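# Place a tray part into the fixture pocket, corners matched

## Task

Pick a single part out of the black tray and lay it flat inside the pocket on top of the raised fixture, turned so that its clipped corner sits in the pocket's clipped corner.

## Robot and tools

Robot: two six-joint arms, left_arm and right_arm, each ending in a parallel two-finger gripper. Calibrated bases in the scene frame: left_arm at (-0.048, +0.264, +0.038) m, quat_wxyz (+1.000, 0, 0, +0.026); right_arm at (-0.008, -0.358, +0.046) m, quat_wxyz (+1.000, 0, 0, +0.023). Both stand upright, turned only slightly about z.

Frames: the scene frame has its origin at table-top height midway between the nominal bases, +x pointing out over the table, +z up, and left_arm on the +y side (arm names do not match image sides). Fixed cameras and the table use the scene frame. Each arm reports its end_effector_position (m), end_effector_quat_wxyz, velocities, Hand target and wrist camera pose in its own base frame. These readings may be off by a few cm, more at long reach. Motion offsets are along the axes of that arm's current Hand target. The fingers point along the gripper's +z and close along its y; end_effector_position is the point between the pads, under 1 cm behind the tips.

Row format (used by execute_actions and move): 14 numbers, each in [-1, 1], always for both arms: left_arm dx, dy, dz, rx, ry, rz, opening, then right_arm in the same seven. The six pose numbers are an offset, not a pose, measured from the arm's Hand target as it was when the action or move began; 1.0 = 0.6 m or 180 degrees (0.1 = 60 mm or 18 degrees); rx, ry, rz form one rotation vector. Six zeros keep an arm at its Hand target. The opening is absolute: +1 fully open (about 87 mm between pads), +0.5 about 69, 0 about 43, -0.5 about 18, -1 closed. Any opening you send is a command, so resend the current one to leave a gripper unchanged.

execute_actions: actions is a list of actions; each action is a table of up to 15 rows, one row per 1/30 s step; a shorter table keeps its last row for the remaining steps. All rows in an action count from that action's starting Hand target, and a repeated offset moves the arm further. An empty list just reports state and images. cameras (in every tool): a list of names, null or ["all"] for all, [] for none; an unknown name voids the call.

move: target is one row or a list of up to 15 rows; every row counts from the same starting Hand targets, not from the previous row. Paths are straight, end together, last at least 0.5 s and are cut off at 10 s. speed is top speed in m/s, 0.002 to 0.5 (default 0.25), one value or one per target; rotation is capped at twice that in rad/s. blend (m) rounds corners of a list. opening_speed (at least 0.2 per second on the -1 to +1 scale) ramps fingers. blocking=false returns after about 0.5 s while the move continues. The first target's openings start at once; later targets' openings are applied on arrival with all arms paused. Paths avoid nothing, including the other arm; faster moves lag, stray and strike harder. The result adds a move: line: done, off_target, moving, held or fault, plus limits=paced (pose clipped) or limits=held (steps withheld). done means within 10 mm and 2 degrees.

wait: seconds from 0 to 10, holding the last commands. stop: brakes a running move (needs room). zoom_image: camera plus region [x0, y0, x1, y1] in pixels, at most 504 by 504, on that camera's newest image. read_manual: section "licences" only. finished_scene: scene is the current scene's number; it ends the scene for good, so the part must stay seated once the robot lets go.

Cameras: cam_head_left, cam_head_right, cam_high, cam_low, cam_left_wrist, cam_right_wrist, each 896x504. Wrist camera frame: +z forward, +x right in the image, +y down.

Result lines: Hand target (last commanded pose after clipping; the next offsets count from it), Tool commands, grip_measured (on the command scale), Joint positions (gripper last, 0 closed to 1 open), Joint velocities ("within noise" when idle), joint torques (joints 1 to 3 wrap past ±28 N m), and temperatures once they change by 5 °C. A MOTOR HOT line appears at 75 °C; at 90 °C the arm folds and idles, at 100 °C it goes limp. Holding loads, long reach or pushing at an unreachable pose heats motors.

Control: each step the controller limits the command to 100 mm and 20 degrees from the measured pose. Arms often sag short or tilt; check each result, re-command, or add the missing distance as an offset. Very small moves may not happen or may go sideways. Keep paths away from an arm's own base, and avoid the wrist near the first joint axis, since this can flip the shoulder posture.

Gripping: on contact, command about 0.04 below grip_measured for a firm hold, less for a lighter one. Readings can be off by about 1 mm (0.043 on the scale). Pads push up to about 20 N each; fast closing squeezes harder.

Avoid: dropping the part, opening while it still moves, fast collisions, pressing far past contact, the arms touching each other (the clearance check does not guard gripper against gripper), and anything leaving the table. A held part may occasionally be tugged, or loose items nudged.

Each tool is called after "Call:" as name(argument=value, ...) on one line, values as JSON.

## Session

Call:
execute_actions(actions=[])

Scene clock: 0.00 s.
left_arm: end_effector_position=(+0.4002, +0.0256, +0.0798) grip_measured=+1.000 end_effector_quat_wxyz=(+0.625, -0.031, +0.780, +0.027) | right_arm: end_effector_position=(+0.4057, -0.0239, +0.0765) grip_measured=+0.986 end_effector_quat_wxyz=(+0.633, +0.027, +0.772, -0.048)
Joint positions: left_arm=[0.05 1.558 0.384 0.954 -0.032 -0.002 1] | right_arm=[-0.017 1.62 0.384 1.041 0.091 -0.023 0.993]
Joint velocities: within noise
Joint torques (N m): no reading
Motor temperatures (°C): left_arm=[18 23 21 22 18 19 18] | right_arm=[21 24 23 26 20 20 18]
Heat: left arm: 23 °C; right arm: 26 °C.
Hand target: left_arm +0.4040, +0.0258, +0.0885; +0.635, -0.030, +0.771, +0.028 | right_arm +0.4087, -0.0239, +0.0835; +0.641, +0.027, +0.765, -0.048
Tool commands: left_gripper/opening=+1.0 right_gripper/opening=+1.0

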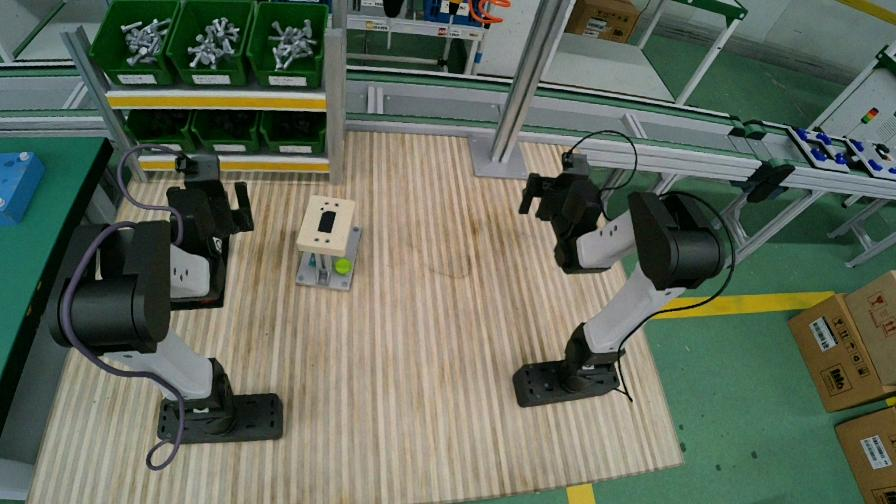

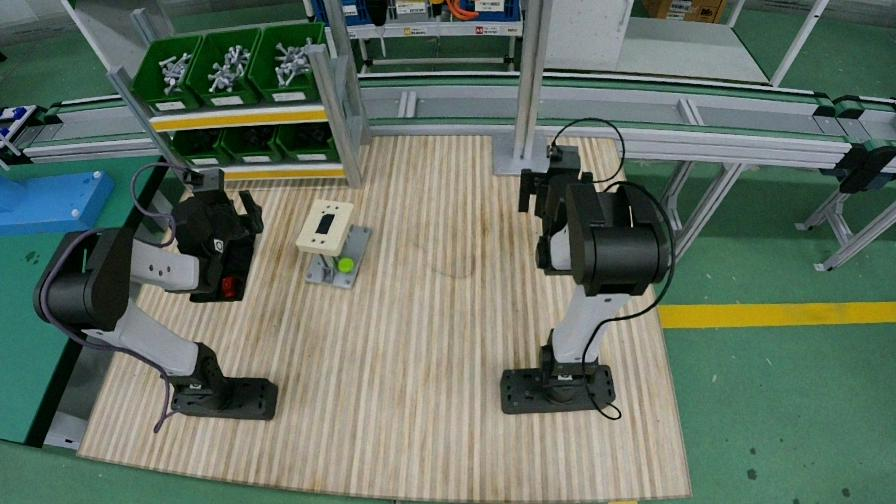

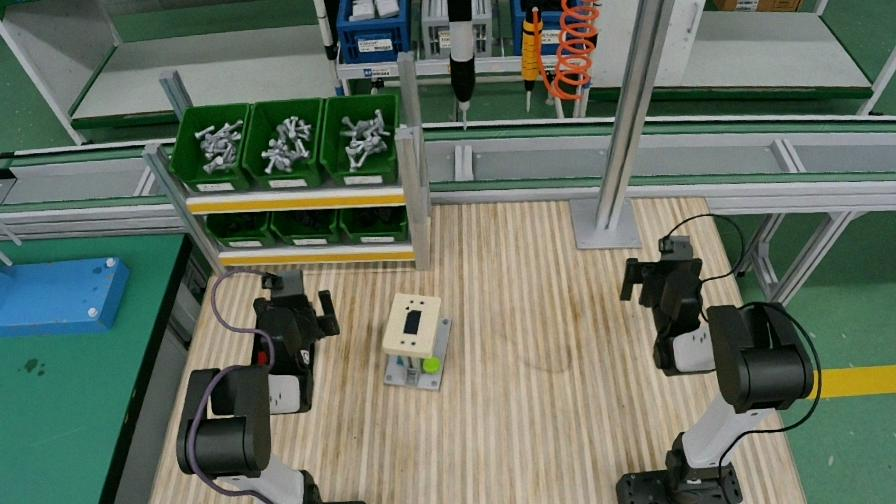

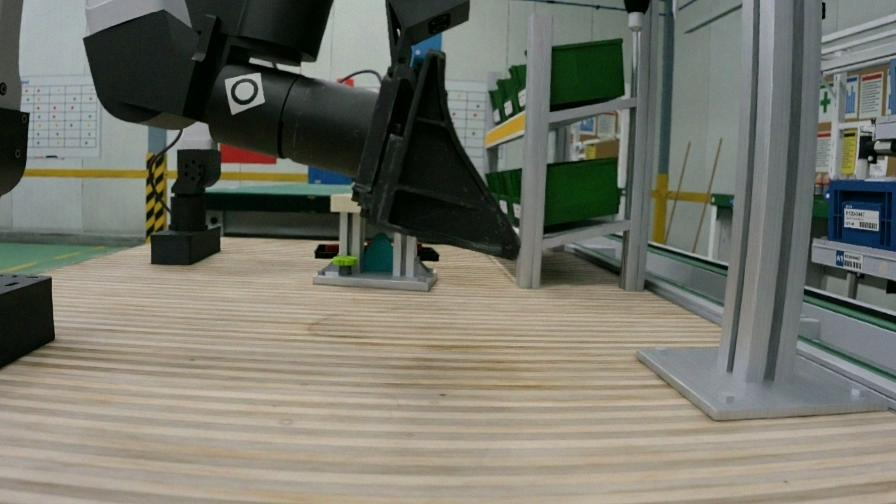

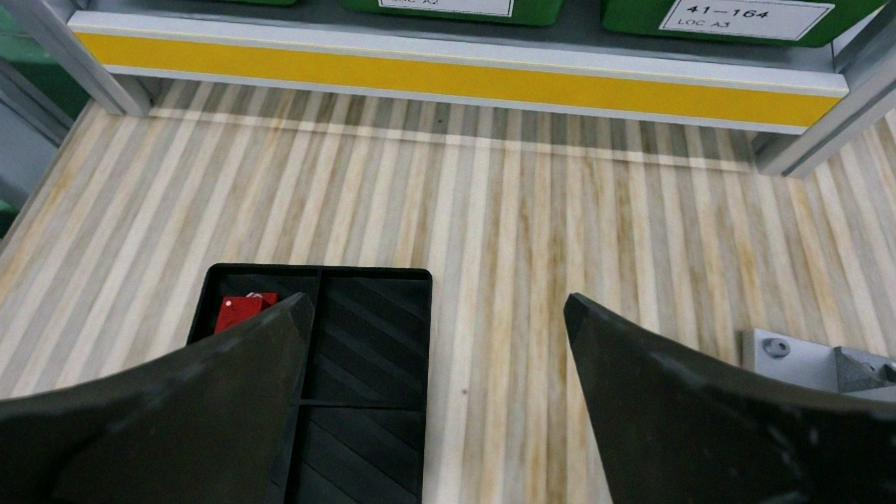

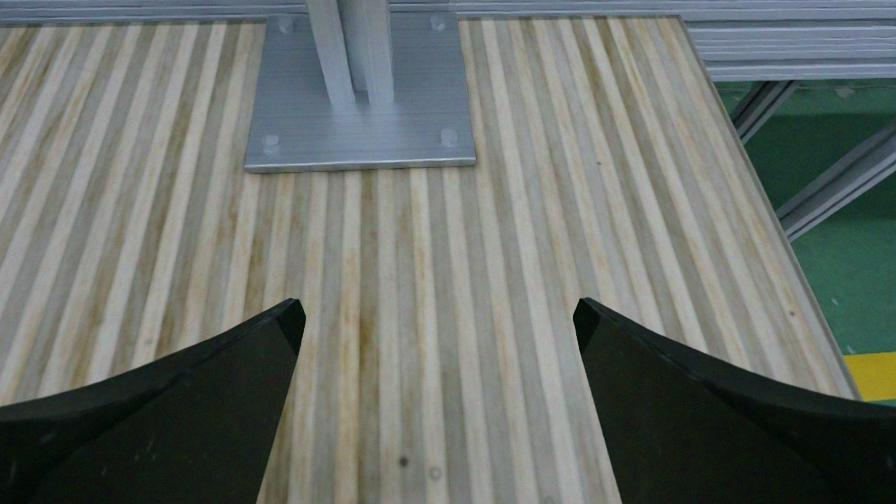

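Call:
move(target=[-0.32,0,-0.2,0,0.43,0,1,0,0,0,0,0,0,1])

Scene clock: 11.73 s.
left_arm: end_effector_position=(+0.3295, +0.0200, +0.2878) grip_measured=+1.000 end_effector_quat_wxyz=(+0.225, -0.034, +0.974, +0.016) | right_arm: end_effector_position=(+0.4057, -0.0239, +0.0765) grip_measured=+0.986 end_effector_quat_wxyz=(+0.633, +0.027, +0.772, -0.048)
Joint positions: left_arm=[0.05 1.72 2.144 -1.54 -0.024 -0.015 1] | right_arm=[-0.017 1.62 0.384 1.041 0.091 -0.023 0.993]
Joint torques (N m): left_arm=[-0.05 -9.29 7.27 1 0.2 -0.04] | right_arm=[0.09 -5.74 5.22 1.86 -0.05 -0.04]
Hand target: left_arm +0.3235, +0.0183, +0.2999; +0.053, -0.040, +0.998, +0.005 | right_arm +0.4087, -0.0239, +0.0835; +0.641, +0.027, +0.765, -0.048
Off the commanded pose: left_arm 0.014 m, 25 deg; orientation clipped | right_arm 0.008 m, 1 deg.
joint sent to its limit (left arm) — joint 4 (wrist pitch), lower limit. The joint targets are off in orientation, not in position.
move: off_target (left_arm); limits=paced

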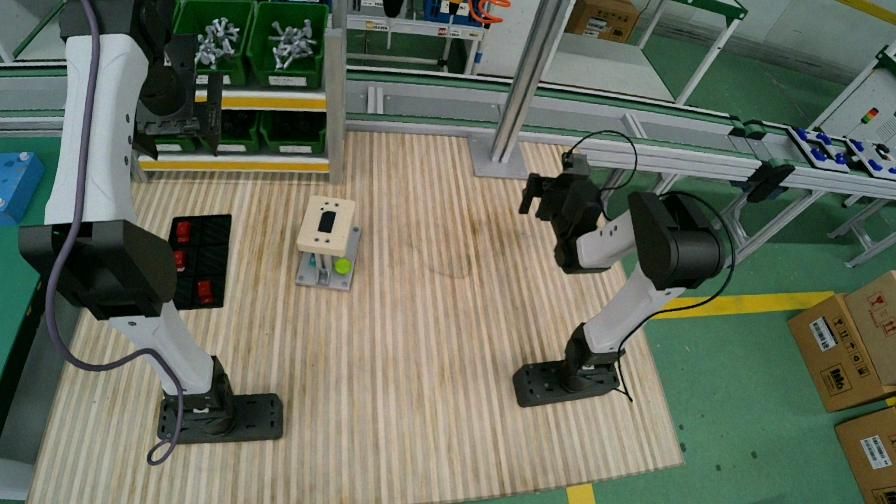

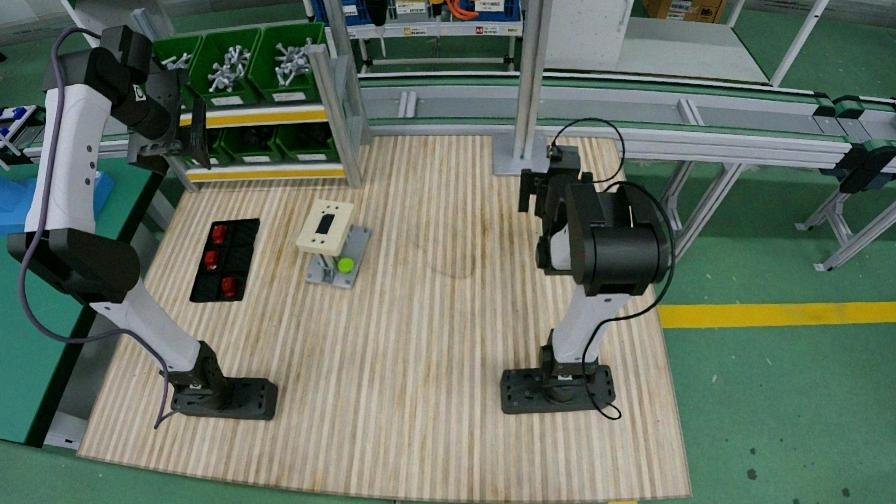

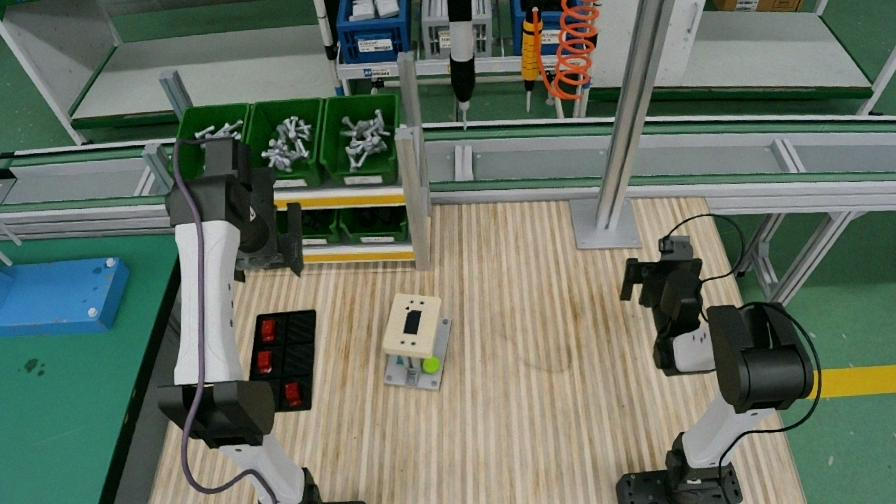

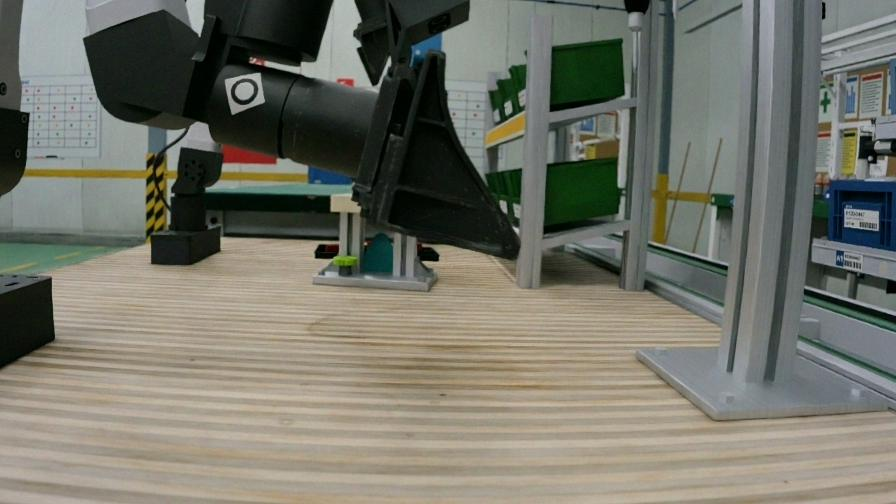

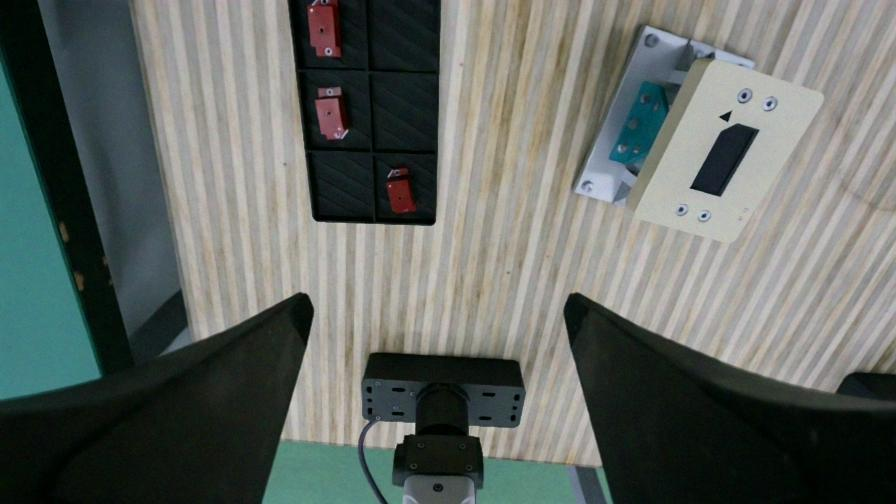

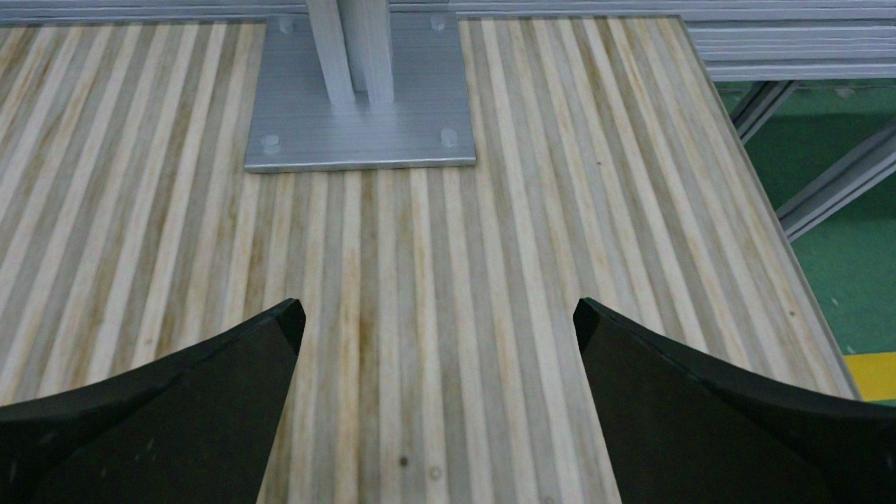

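Call:
zoom_image(camera="cam_left_wrist", region=[280, 0, 460, 230])

Call:
zoom_image(camera="cam_left_wrist", region=[570, 10, 830, 250])

Scaled by 2.191 from the camera's 896x504 image, which has a finer 1280x720 frame.

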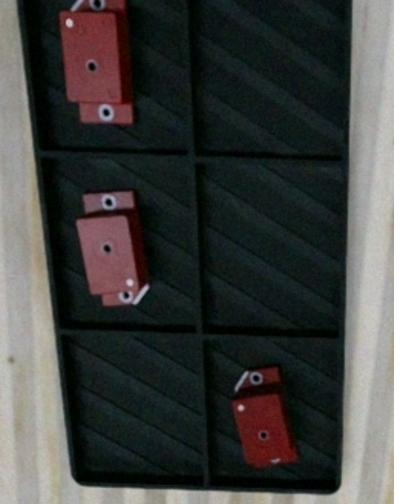

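Scaled by 1.938 from the camera's 896x504 image, which has a finer 1280x720 frame.

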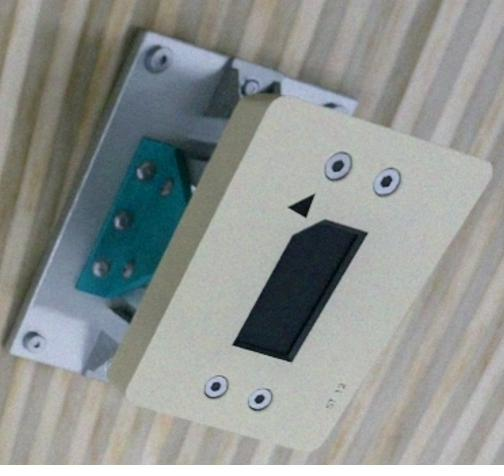

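Call:
move(target=[0.166,0.1,0.318,0,0.034,0,1,0,0,0,0,0,0,1], cameras=["cam_head_left","cam_high","cam_left_wrist"])

Scene clock: 41.17 s.
left_arm: end_effector_position=(+0.2365, +0.0699, +0.1036) grip_measured=+1.000 end_effector_quat_wxyz=(-0.003, -0.043, +0.999, +0.001) | right_arm: end_effector_position=(+0.4057, -0.0239, +0.0765) grip_measured=+0.986 end_effector_quat_wxyz=(+0.633, +0.027, +0.772, -0.048)
Joint positions: left_arm=[0.257 1.639 1.303 -1.241 -0.003 0.171 1] | right_arm=[-0.017 1.62 0.384 1.041 0.091 -0.023 0.993]
Joint torques (N m): left_arm=[0.14 -5.78 5.76 0.54 0.06 0.11] | right_arm=[0.1 -5.72 5.23 1.86 -0.06 -0.04]
Motor temperatures (°C): left_arm=[18 28 23 24 18 19 18] | right_arm=[21 27 25 30 20 20 18]
Heat: left arm: 28 °C; right arm: 30 °C.
Hand target: left_arm +0.2402, +0.0730, +0.1000; +0.000, -0.040, +0.999, +0.003 | right_arm +0.4087, -0.0239, +0.0835; +0.641, +0.027, +0.765, -0.048
Off the commanded pose: left_arm 0.006 m, 1 deg | right_arm 0.008 m, 1 deg.
move: done
Images, in order: cam_head_left, cam_high, cam_left_wrist.

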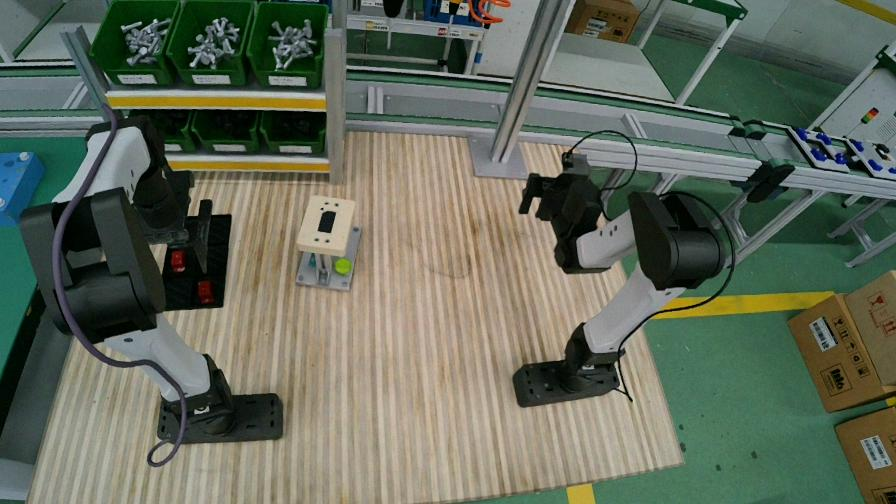

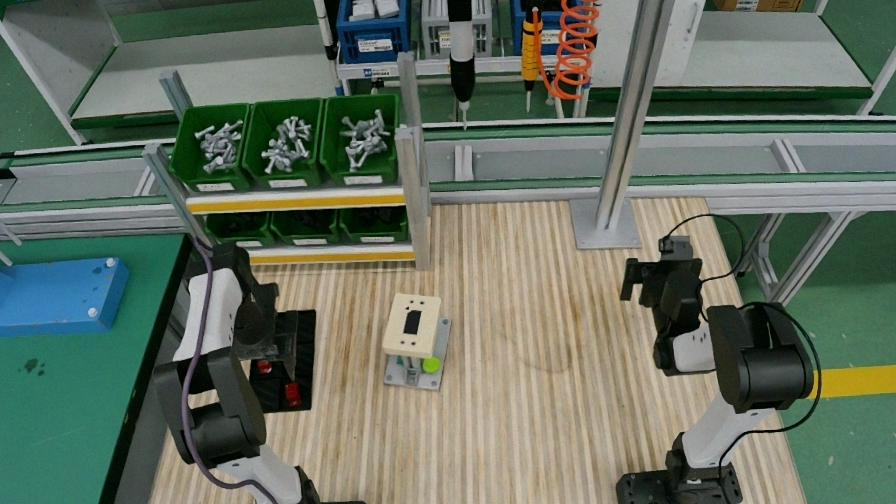

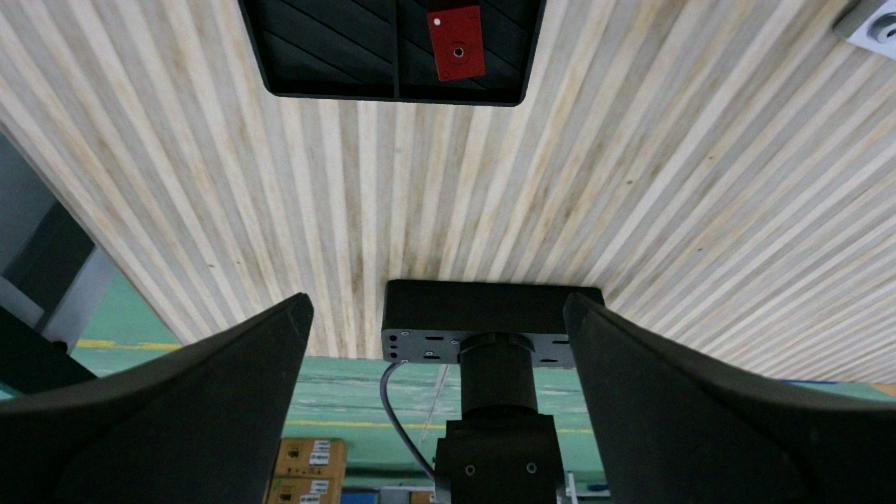

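Call:
move(target=[-0.035,-0.01,0.12,0,0,-0.045,1,0,0,0,0,0,0,1], cameras=["cam_left_wrist","cam_high"])

Call:
zoom_image(camera="cam_left_wrist", region=[280, 20, 640, 320])

Scene clock: 65.57 s.
left_arm: end_effector_position=(+0.2581, +0.0699, +0.0322) grip_measured=+1.000 end_effector_quat_wxyz=(-0.002, -0.109, +0.994, +0.001) | right_arm: end_effector_position=(+0.4057, -0.0239, +0.0765) grip_measured=+0.986 end_effector_quat_wxyz=(+0.633, +0.027, +0.772, -0.048)
Joint positions: left_arm=[0.257 1.779 1.173 -0.969 -0.003 0.038 1] | right_arm=[-0.017 1.62 0.384 1.041 0.091 -0.023 0.993]
Joint torques (N m): left_arm=[-0.91 -6.58 5.42 0.55 0.05 -0.09] | right_arm=[0.09 -5.72 5.2 1.86 -0.06 -0.04]
Hand target: left_arm +0.2616, +0.0691, +0.0279; +0.000, -0.111, +0.994, +0.003 | right_arm +0.4087, -0.0239, +0.0835; +0.641, +0.027, +0.765, -0.048
Off the commanded pose: left_arm 0.006 m, 0 deg | right_arm 0.008 m, 1 deg.
move: done
Images, in order: cam_high, cam_left_wrist.

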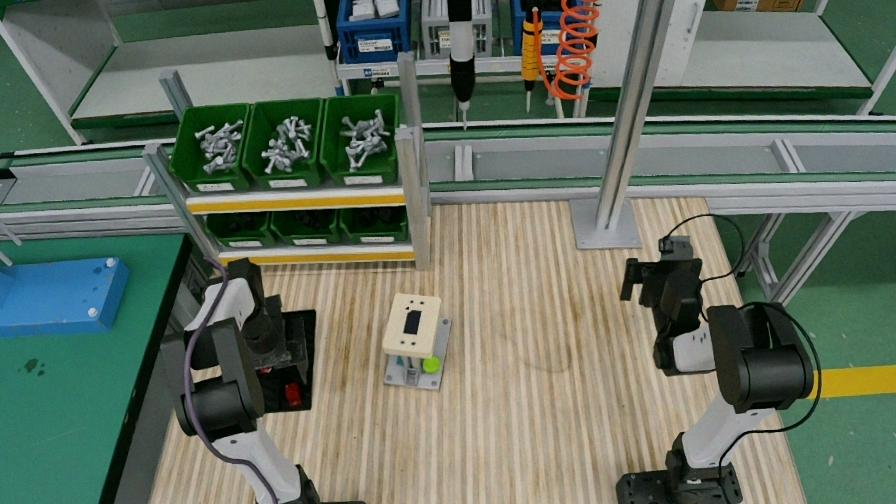

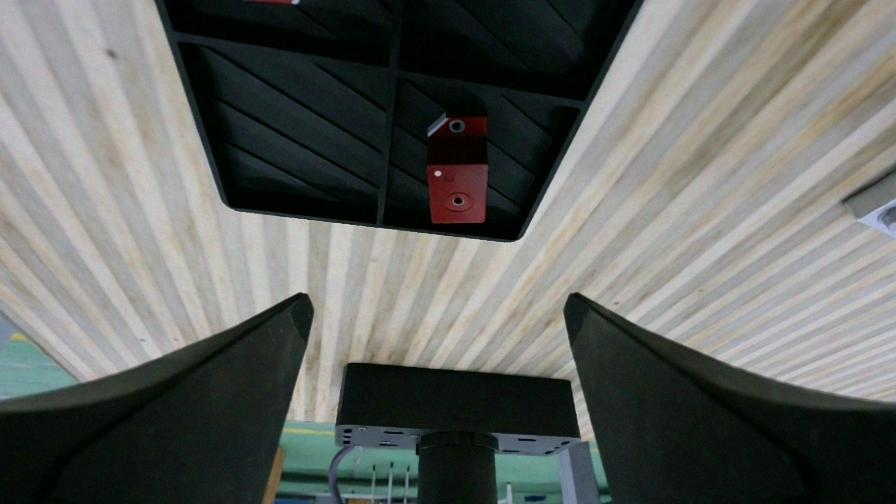

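Scaled by 1.400 from the camera's 896x504 image, which has a finer 1280x720 frame.

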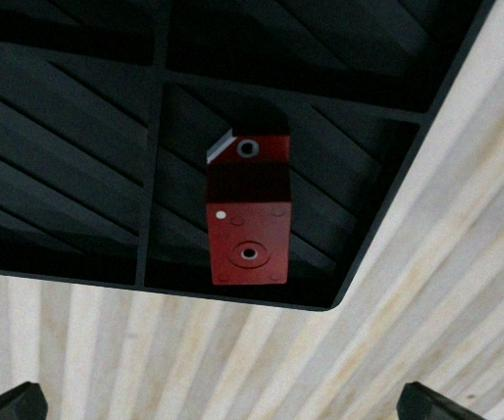

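Call:
move(target=[0,-0.013,0.042,0,0,0,0.8,0,0,0,0,0,0,1], cameras=["cam_left_wrist"])

Call:
zoom_image(camera="cam_left_wrist", region=[280, 50, 640, 350])

Scene clock: 71.33 s.
left_arm: end_effector_position=(+0.2605, +0.0621, +0.0074) grip_measured=+0.800 end_effector_quat_wxyz=(-0.002, -0.108, +0.994, +0.001) | right_arm: end_effector_position=(+0.4057, -0.0239, +0.0765) grip_measured=+0.986 end_effector_quat_wxyz=(+0.633, +0.027, +0.772, -0.048)
Joint positions: left_arm=[0.23 1.818 1.114 -0.87 -0.003 0.014 0.9] | right_arm=[-0.017 1.62 0.384 1.041 0.091 -0.023 0.993]
Joint torques (N m): left_arm=[-0.7 -6.54 5.18 0.55 0.05 -0.08] | right_arm=[0.1 -5.72 5.22 1.86 -0.06 -0.04]
Hand target: left_arm +0.2632, +0.0616, +0.0026; +0.000, -0.111, +0.994, +0.003 | right_arm +0.4087, -0.0239, +0.0835; +0.641, +0.027, +0.765, -0.048
Off the commanded pose: left_arm 0.006 m, 0 deg | right_arm 0.008 m, 1 deg.
move: done
Images, in order: cam_left_wrist.

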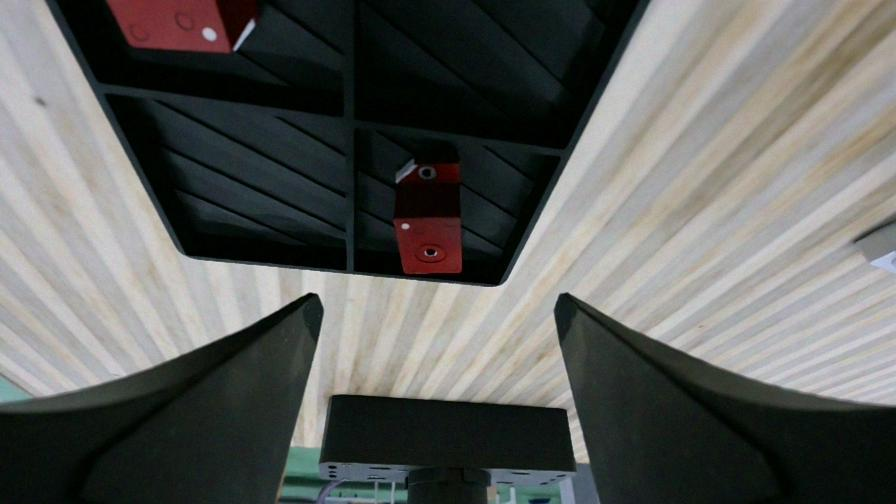

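Scaled by 1.400 from the camera's 896x504 image, which has a finer 1280x720 frame.

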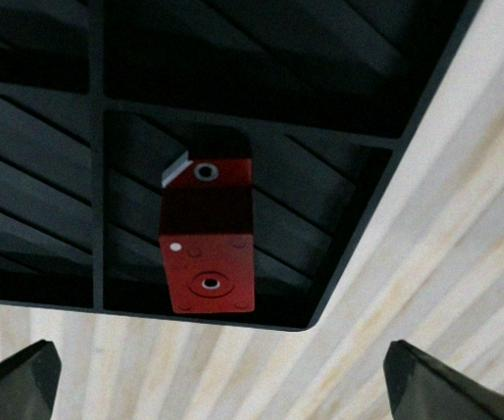

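Call:
move(target=[0.013,0.0035,0.022,0,0,0,-0.1,0,0,0,0,0,0,1], cameras=["cam_left_wrist"])

Call:
zoom_image(camera="cam_left_wrist", region=[280, 100, 640, 400])

Scene clock: 85.97 s.
left_arm: end_effector_position=(+0.2535, +0.0605, -0.0060) grip_measured=-0.100 end_effector_quat_wxyz=(-0.002, -0.108, +0.994, +0.001) | right_arm: end_effector_position=(+0.4057, -0.0239, +0.0765) grip_measured=+0.986 end_effector_quat_wxyz=(+0.633, +0.027, +0.772, -0.048)
Joint positions: left_arm=[0.23 1.818 1.054 -0.81 -0.003 0.014 0.45] | right_arm=[-0.017 1.62 0.384 1.041 0.091 -0.023 0.993]
Joint torques (N m): left_arm=[-0.01 -6.53 4.93 0.56 0.05 -0.01] | right_arm=[0.09 -5.72 5.22 1.86 -0.06 -0.04]
Hand target: left_arm +0.2553, +0.0620, -0.0105; +0.000, -0.111, +0.994, +0.003 | right_arm +0.4087, -0.0239, +0.0835; +0.641, +0.027, +0.765, -0.048
Off the commanded pose: left_arm 0.005 m, 0 deg | right_arm 0.008 m, 1 deg.
move: done
Images, in order: cam_left_wrist.

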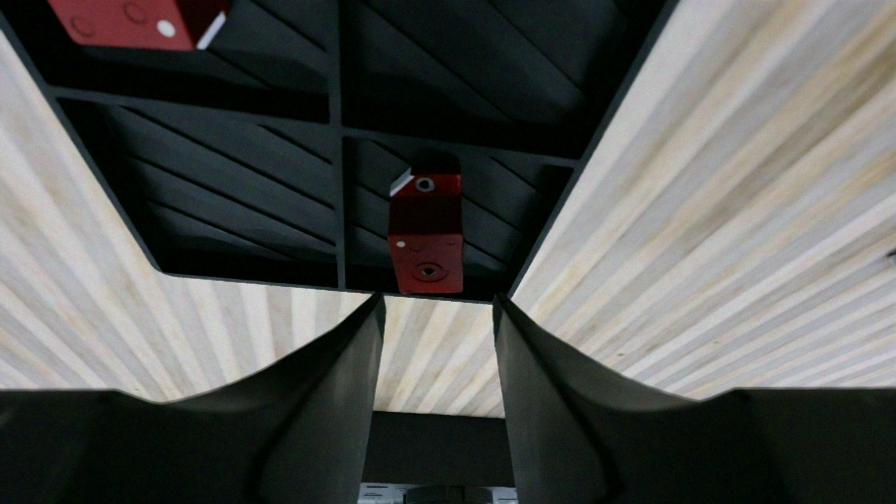

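Scaled by 1.400 from the camera's 896x504 image, which has a finer 1280x720 frame.

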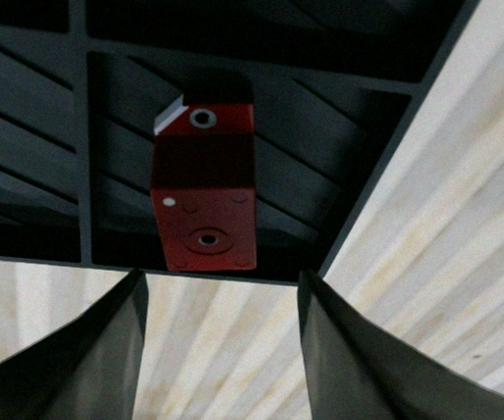

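Call:
move(target=[0.001,0.009,0.028,0,0,0,-0.1,0,0,0,0,0,0,1], speed=0.08, cameras=["cam_left_wrist"])

Call:
zoom_image(camera="cam_left_wrist", region=[280, 150, 640, 450])

Scene clock: 96.47 s.
left_arm: end_effector_position=(+0.2524, +0.0645, -0.0223) grip_measured=-0.100 end_effector_quat_wxyz=(-0.001, -0.113, +0.994, +0.001) | right_arm: end_effector_position=(+0.4057, -0.0239, +0.0765) grip_measured=+0.986 end_effector_quat_wxyz=(+0.633, +0.027, +0.772, -0.048)
Joint positions: left_arm=[0.245 1.85 1.02 -0.742 -0.003 0.019 0.45] | right_arm=[-0.017 1.62 0.384 1.041 0.091 -0.023 0.993]
Joint torques (N m): left_arm=[0.25 -6.42 4.74 0.55 0.05 0.1] | right_arm=[0.09 -5.72 5.22 1.86 -0.05 -0.04]
Hand target: left_arm +0.2534, +0.0672, -0.0273; +0.000, -0.111, +0.994, +0.003 | right_arm +0.4087, -0.0239, +0.0835; +0.641, +0.027, +0.765, -0.048
Off the commanded pose: left_arm 0.006 m, 0 deg | right_arm 0.008 m, 1 deg.
move: done
Images, in order: cam_left_wrist.

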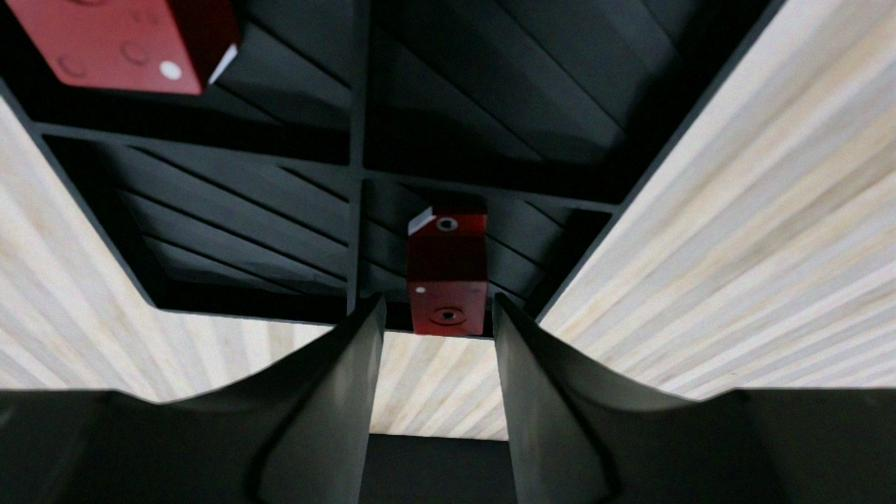

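Scaled by 1.400 from the camera's 896x504 image, which has a finer 1280x720 frame.

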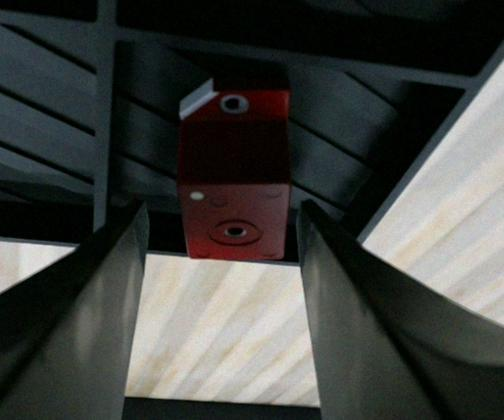

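Call:
move(target=[0.006,-0.005,0.014,0,0,0,-0.1,0,0,0,0,0,0,1], speed=0.06, cameras=["cam_left_wrist"])

Call:
zoom_image(camera="cam_left_wrist", region=[280, 150, 640, 450])

Scene clock: 102.20 s.
left_arm: end_effector_position=(+0.2488, +0.0636, -0.0286) grip_measured=-0.100 end_effector_quat_wxyz=(-0.002, -0.113, +0.994, +0.001) | right_arm: end_effector_position=(+0.4057, -0.0239, +0.0765) grip_measured=+0.986 end_effector_quat_wxyz=(+0.633, +0.027, +0.772, -0.048)
Joint positions: left_arm=[0.245 1.854 0.995 -0.715 -0.003 0.02 0.45] | right_arm=[-0.017 1.62 0.384 1.041 0.091 -0.023 0.993]
Joint torques (N m): left_arm=[-0.66 -6.01 4.16 0.66 0.05 0.02] | right_arm=[0.1 -5.72 5.22 1.86 -0.06 -0.04]
Hand target: left_arm +0.2506, +0.0636, -0.0357; +0.000, -0.110, +0.994, +0.003 | right_arm +0.4087, -0.0239, +0.0835; +0.641, +0.027, +0.765, -0.048
Off the commanded pose: left_arm 0.007 m, 0 deg | right_arm 0.008 m, 1 deg.
move: done
Images, in order: cam_left_wrist.

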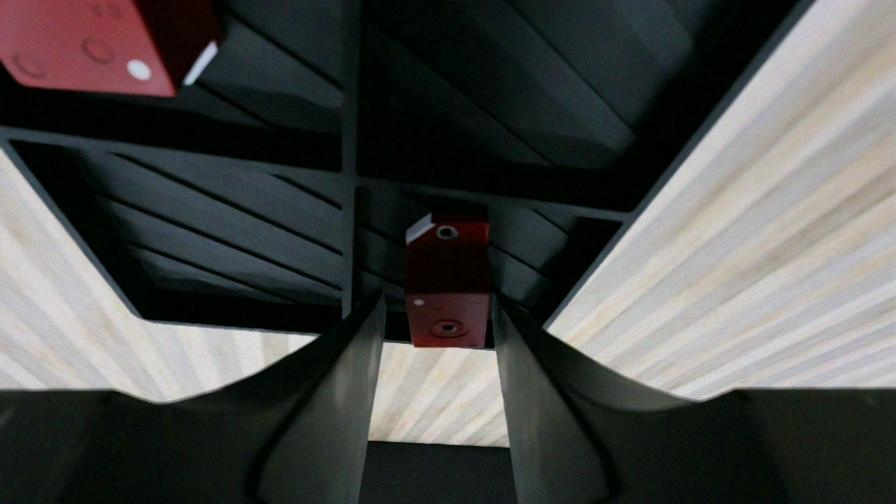

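Scaled by 1.400 from the camera's 896x504 image, which has a finer 1280x720 frame.

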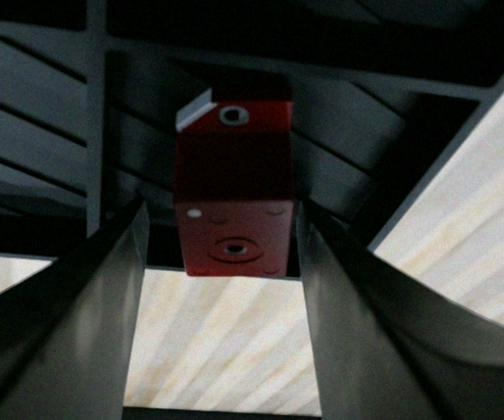

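Call:
move(target=[0.001,-0.007,0,0,0,0,-0.1,0,0,0,0,0,0,1], speed=0.06, cameras=["cam_left_wrist"])

Call:
move(target=[0,0,0,0,0,0,-0.55,0,0,0,0,0,0,1], opening_speed=0.3, cameras=["cam_left_wrist"])

Call:
zoom_image(camera="cam_left_wrist", region=[280, 150, 640, 450])

Scene clock: 109.30 s.
left_arm: end_effector_position=(+0.2492, +0.0618, -0.0286) grip_measured=-0.100 end_effector_quat_wxyz=(-0.002, -0.108, +0.994, +0.002) | right_arm: end_effector_position=(+0.4057, -0.0239, +0.0765) grip_measured=+0.986 end_effector_quat_wxyz=(+0.633, +0.027, +0.772, -0.048)
Joint positions: left_arm=[0.237 1.854 0.995 -0.715 -0.004 0.02 0.45] | right_arm=[-0.017 1.62 0.384 1.041 0.091 -0.023 0.993]
Joint torques (N m): left_arm=[-1.16 -6.22 3.88 0.67 0.07 -0.12] | right_arm=[0.09 -5.72 5.22 1.86 -0.06 -0.04]
Hand target: left_arm +0.2509, +0.0594, -0.0357; +0.000, -0.111, +0.994, +0.003 | right_arm +0.4087, -0.0239, +0.0835; +0.641, +0.027, +0.765, -0.048
Off the commanded pose: left_arm 0.008 m, 0 deg | right_arm 0.008 m, 1 deg.
move: done
Images, in order: cam_left_wrist.

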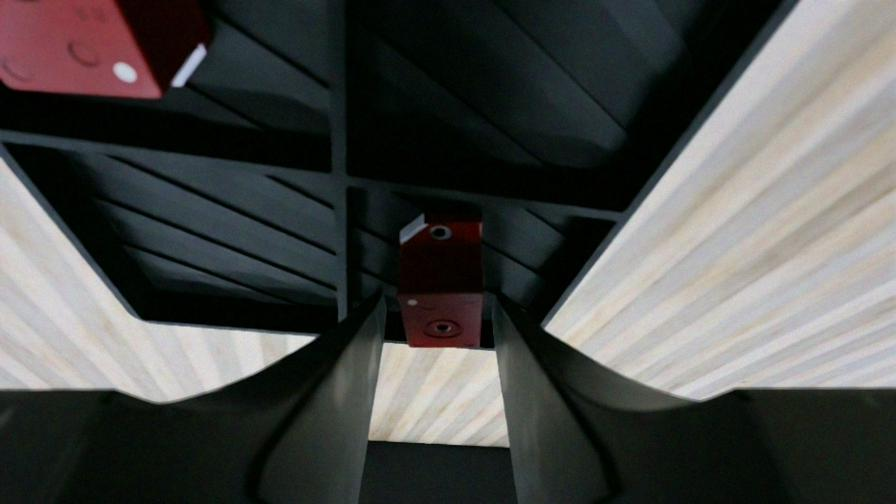

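Scene clock: 111.00 s.
left_arm: end_effector_position=(+0.2497, +0.0598, -0.0286) grip_measured=-0.401 end_effector_quat_wxyz=(-0.002, -0.109, +0.994, +0.001) | right_arm: end_effector_position=(+0.4057, -0.0239, +0.0765) grip_measured=+0.986 end_effector_quat_wxyz=(+0.633, +0.027, +0.772, -0.048)
Joint positions: left_arm=[0.232 1.854 0.995 -0.715 -0.002 0.013 0.299] | right_arm=[-0.017 1.62 0.384 1.041 0.091 -0.023 0.993]
Joint torques (N m): left_arm=[-0.68 -6.22 3.89 0.67 0.05 -0.06] | right_arm=[0.09 -5.72 5.22 1.86 -0.05 -0.04]
Hand target: left_arm +0.2509, +0.0593, -0.0357; +0.000, -0.111, +0.994, +0.003 | right_arm +0.4087, -0.0239, +0.0835; +0.641, +0.027, +0.765, -0.048
Off the commanded pose: left_arm 0.007 m, 0 deg | right_arm 0.008 m, 1 deg.
move: done
Images, in order: cam_left_wrist.

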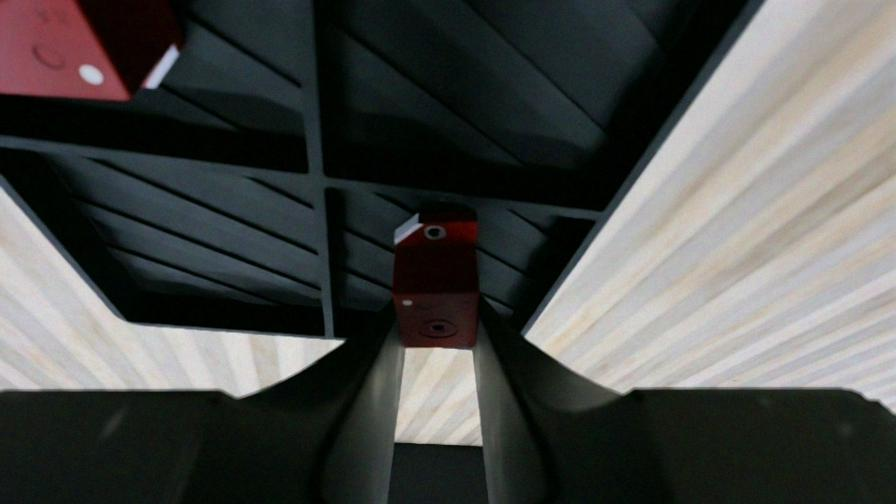

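Scaled by 1.400 from the camera's 896x504 image, which has a finer 1280x720 frame.

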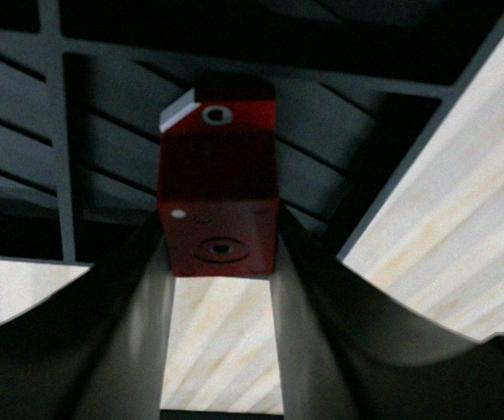

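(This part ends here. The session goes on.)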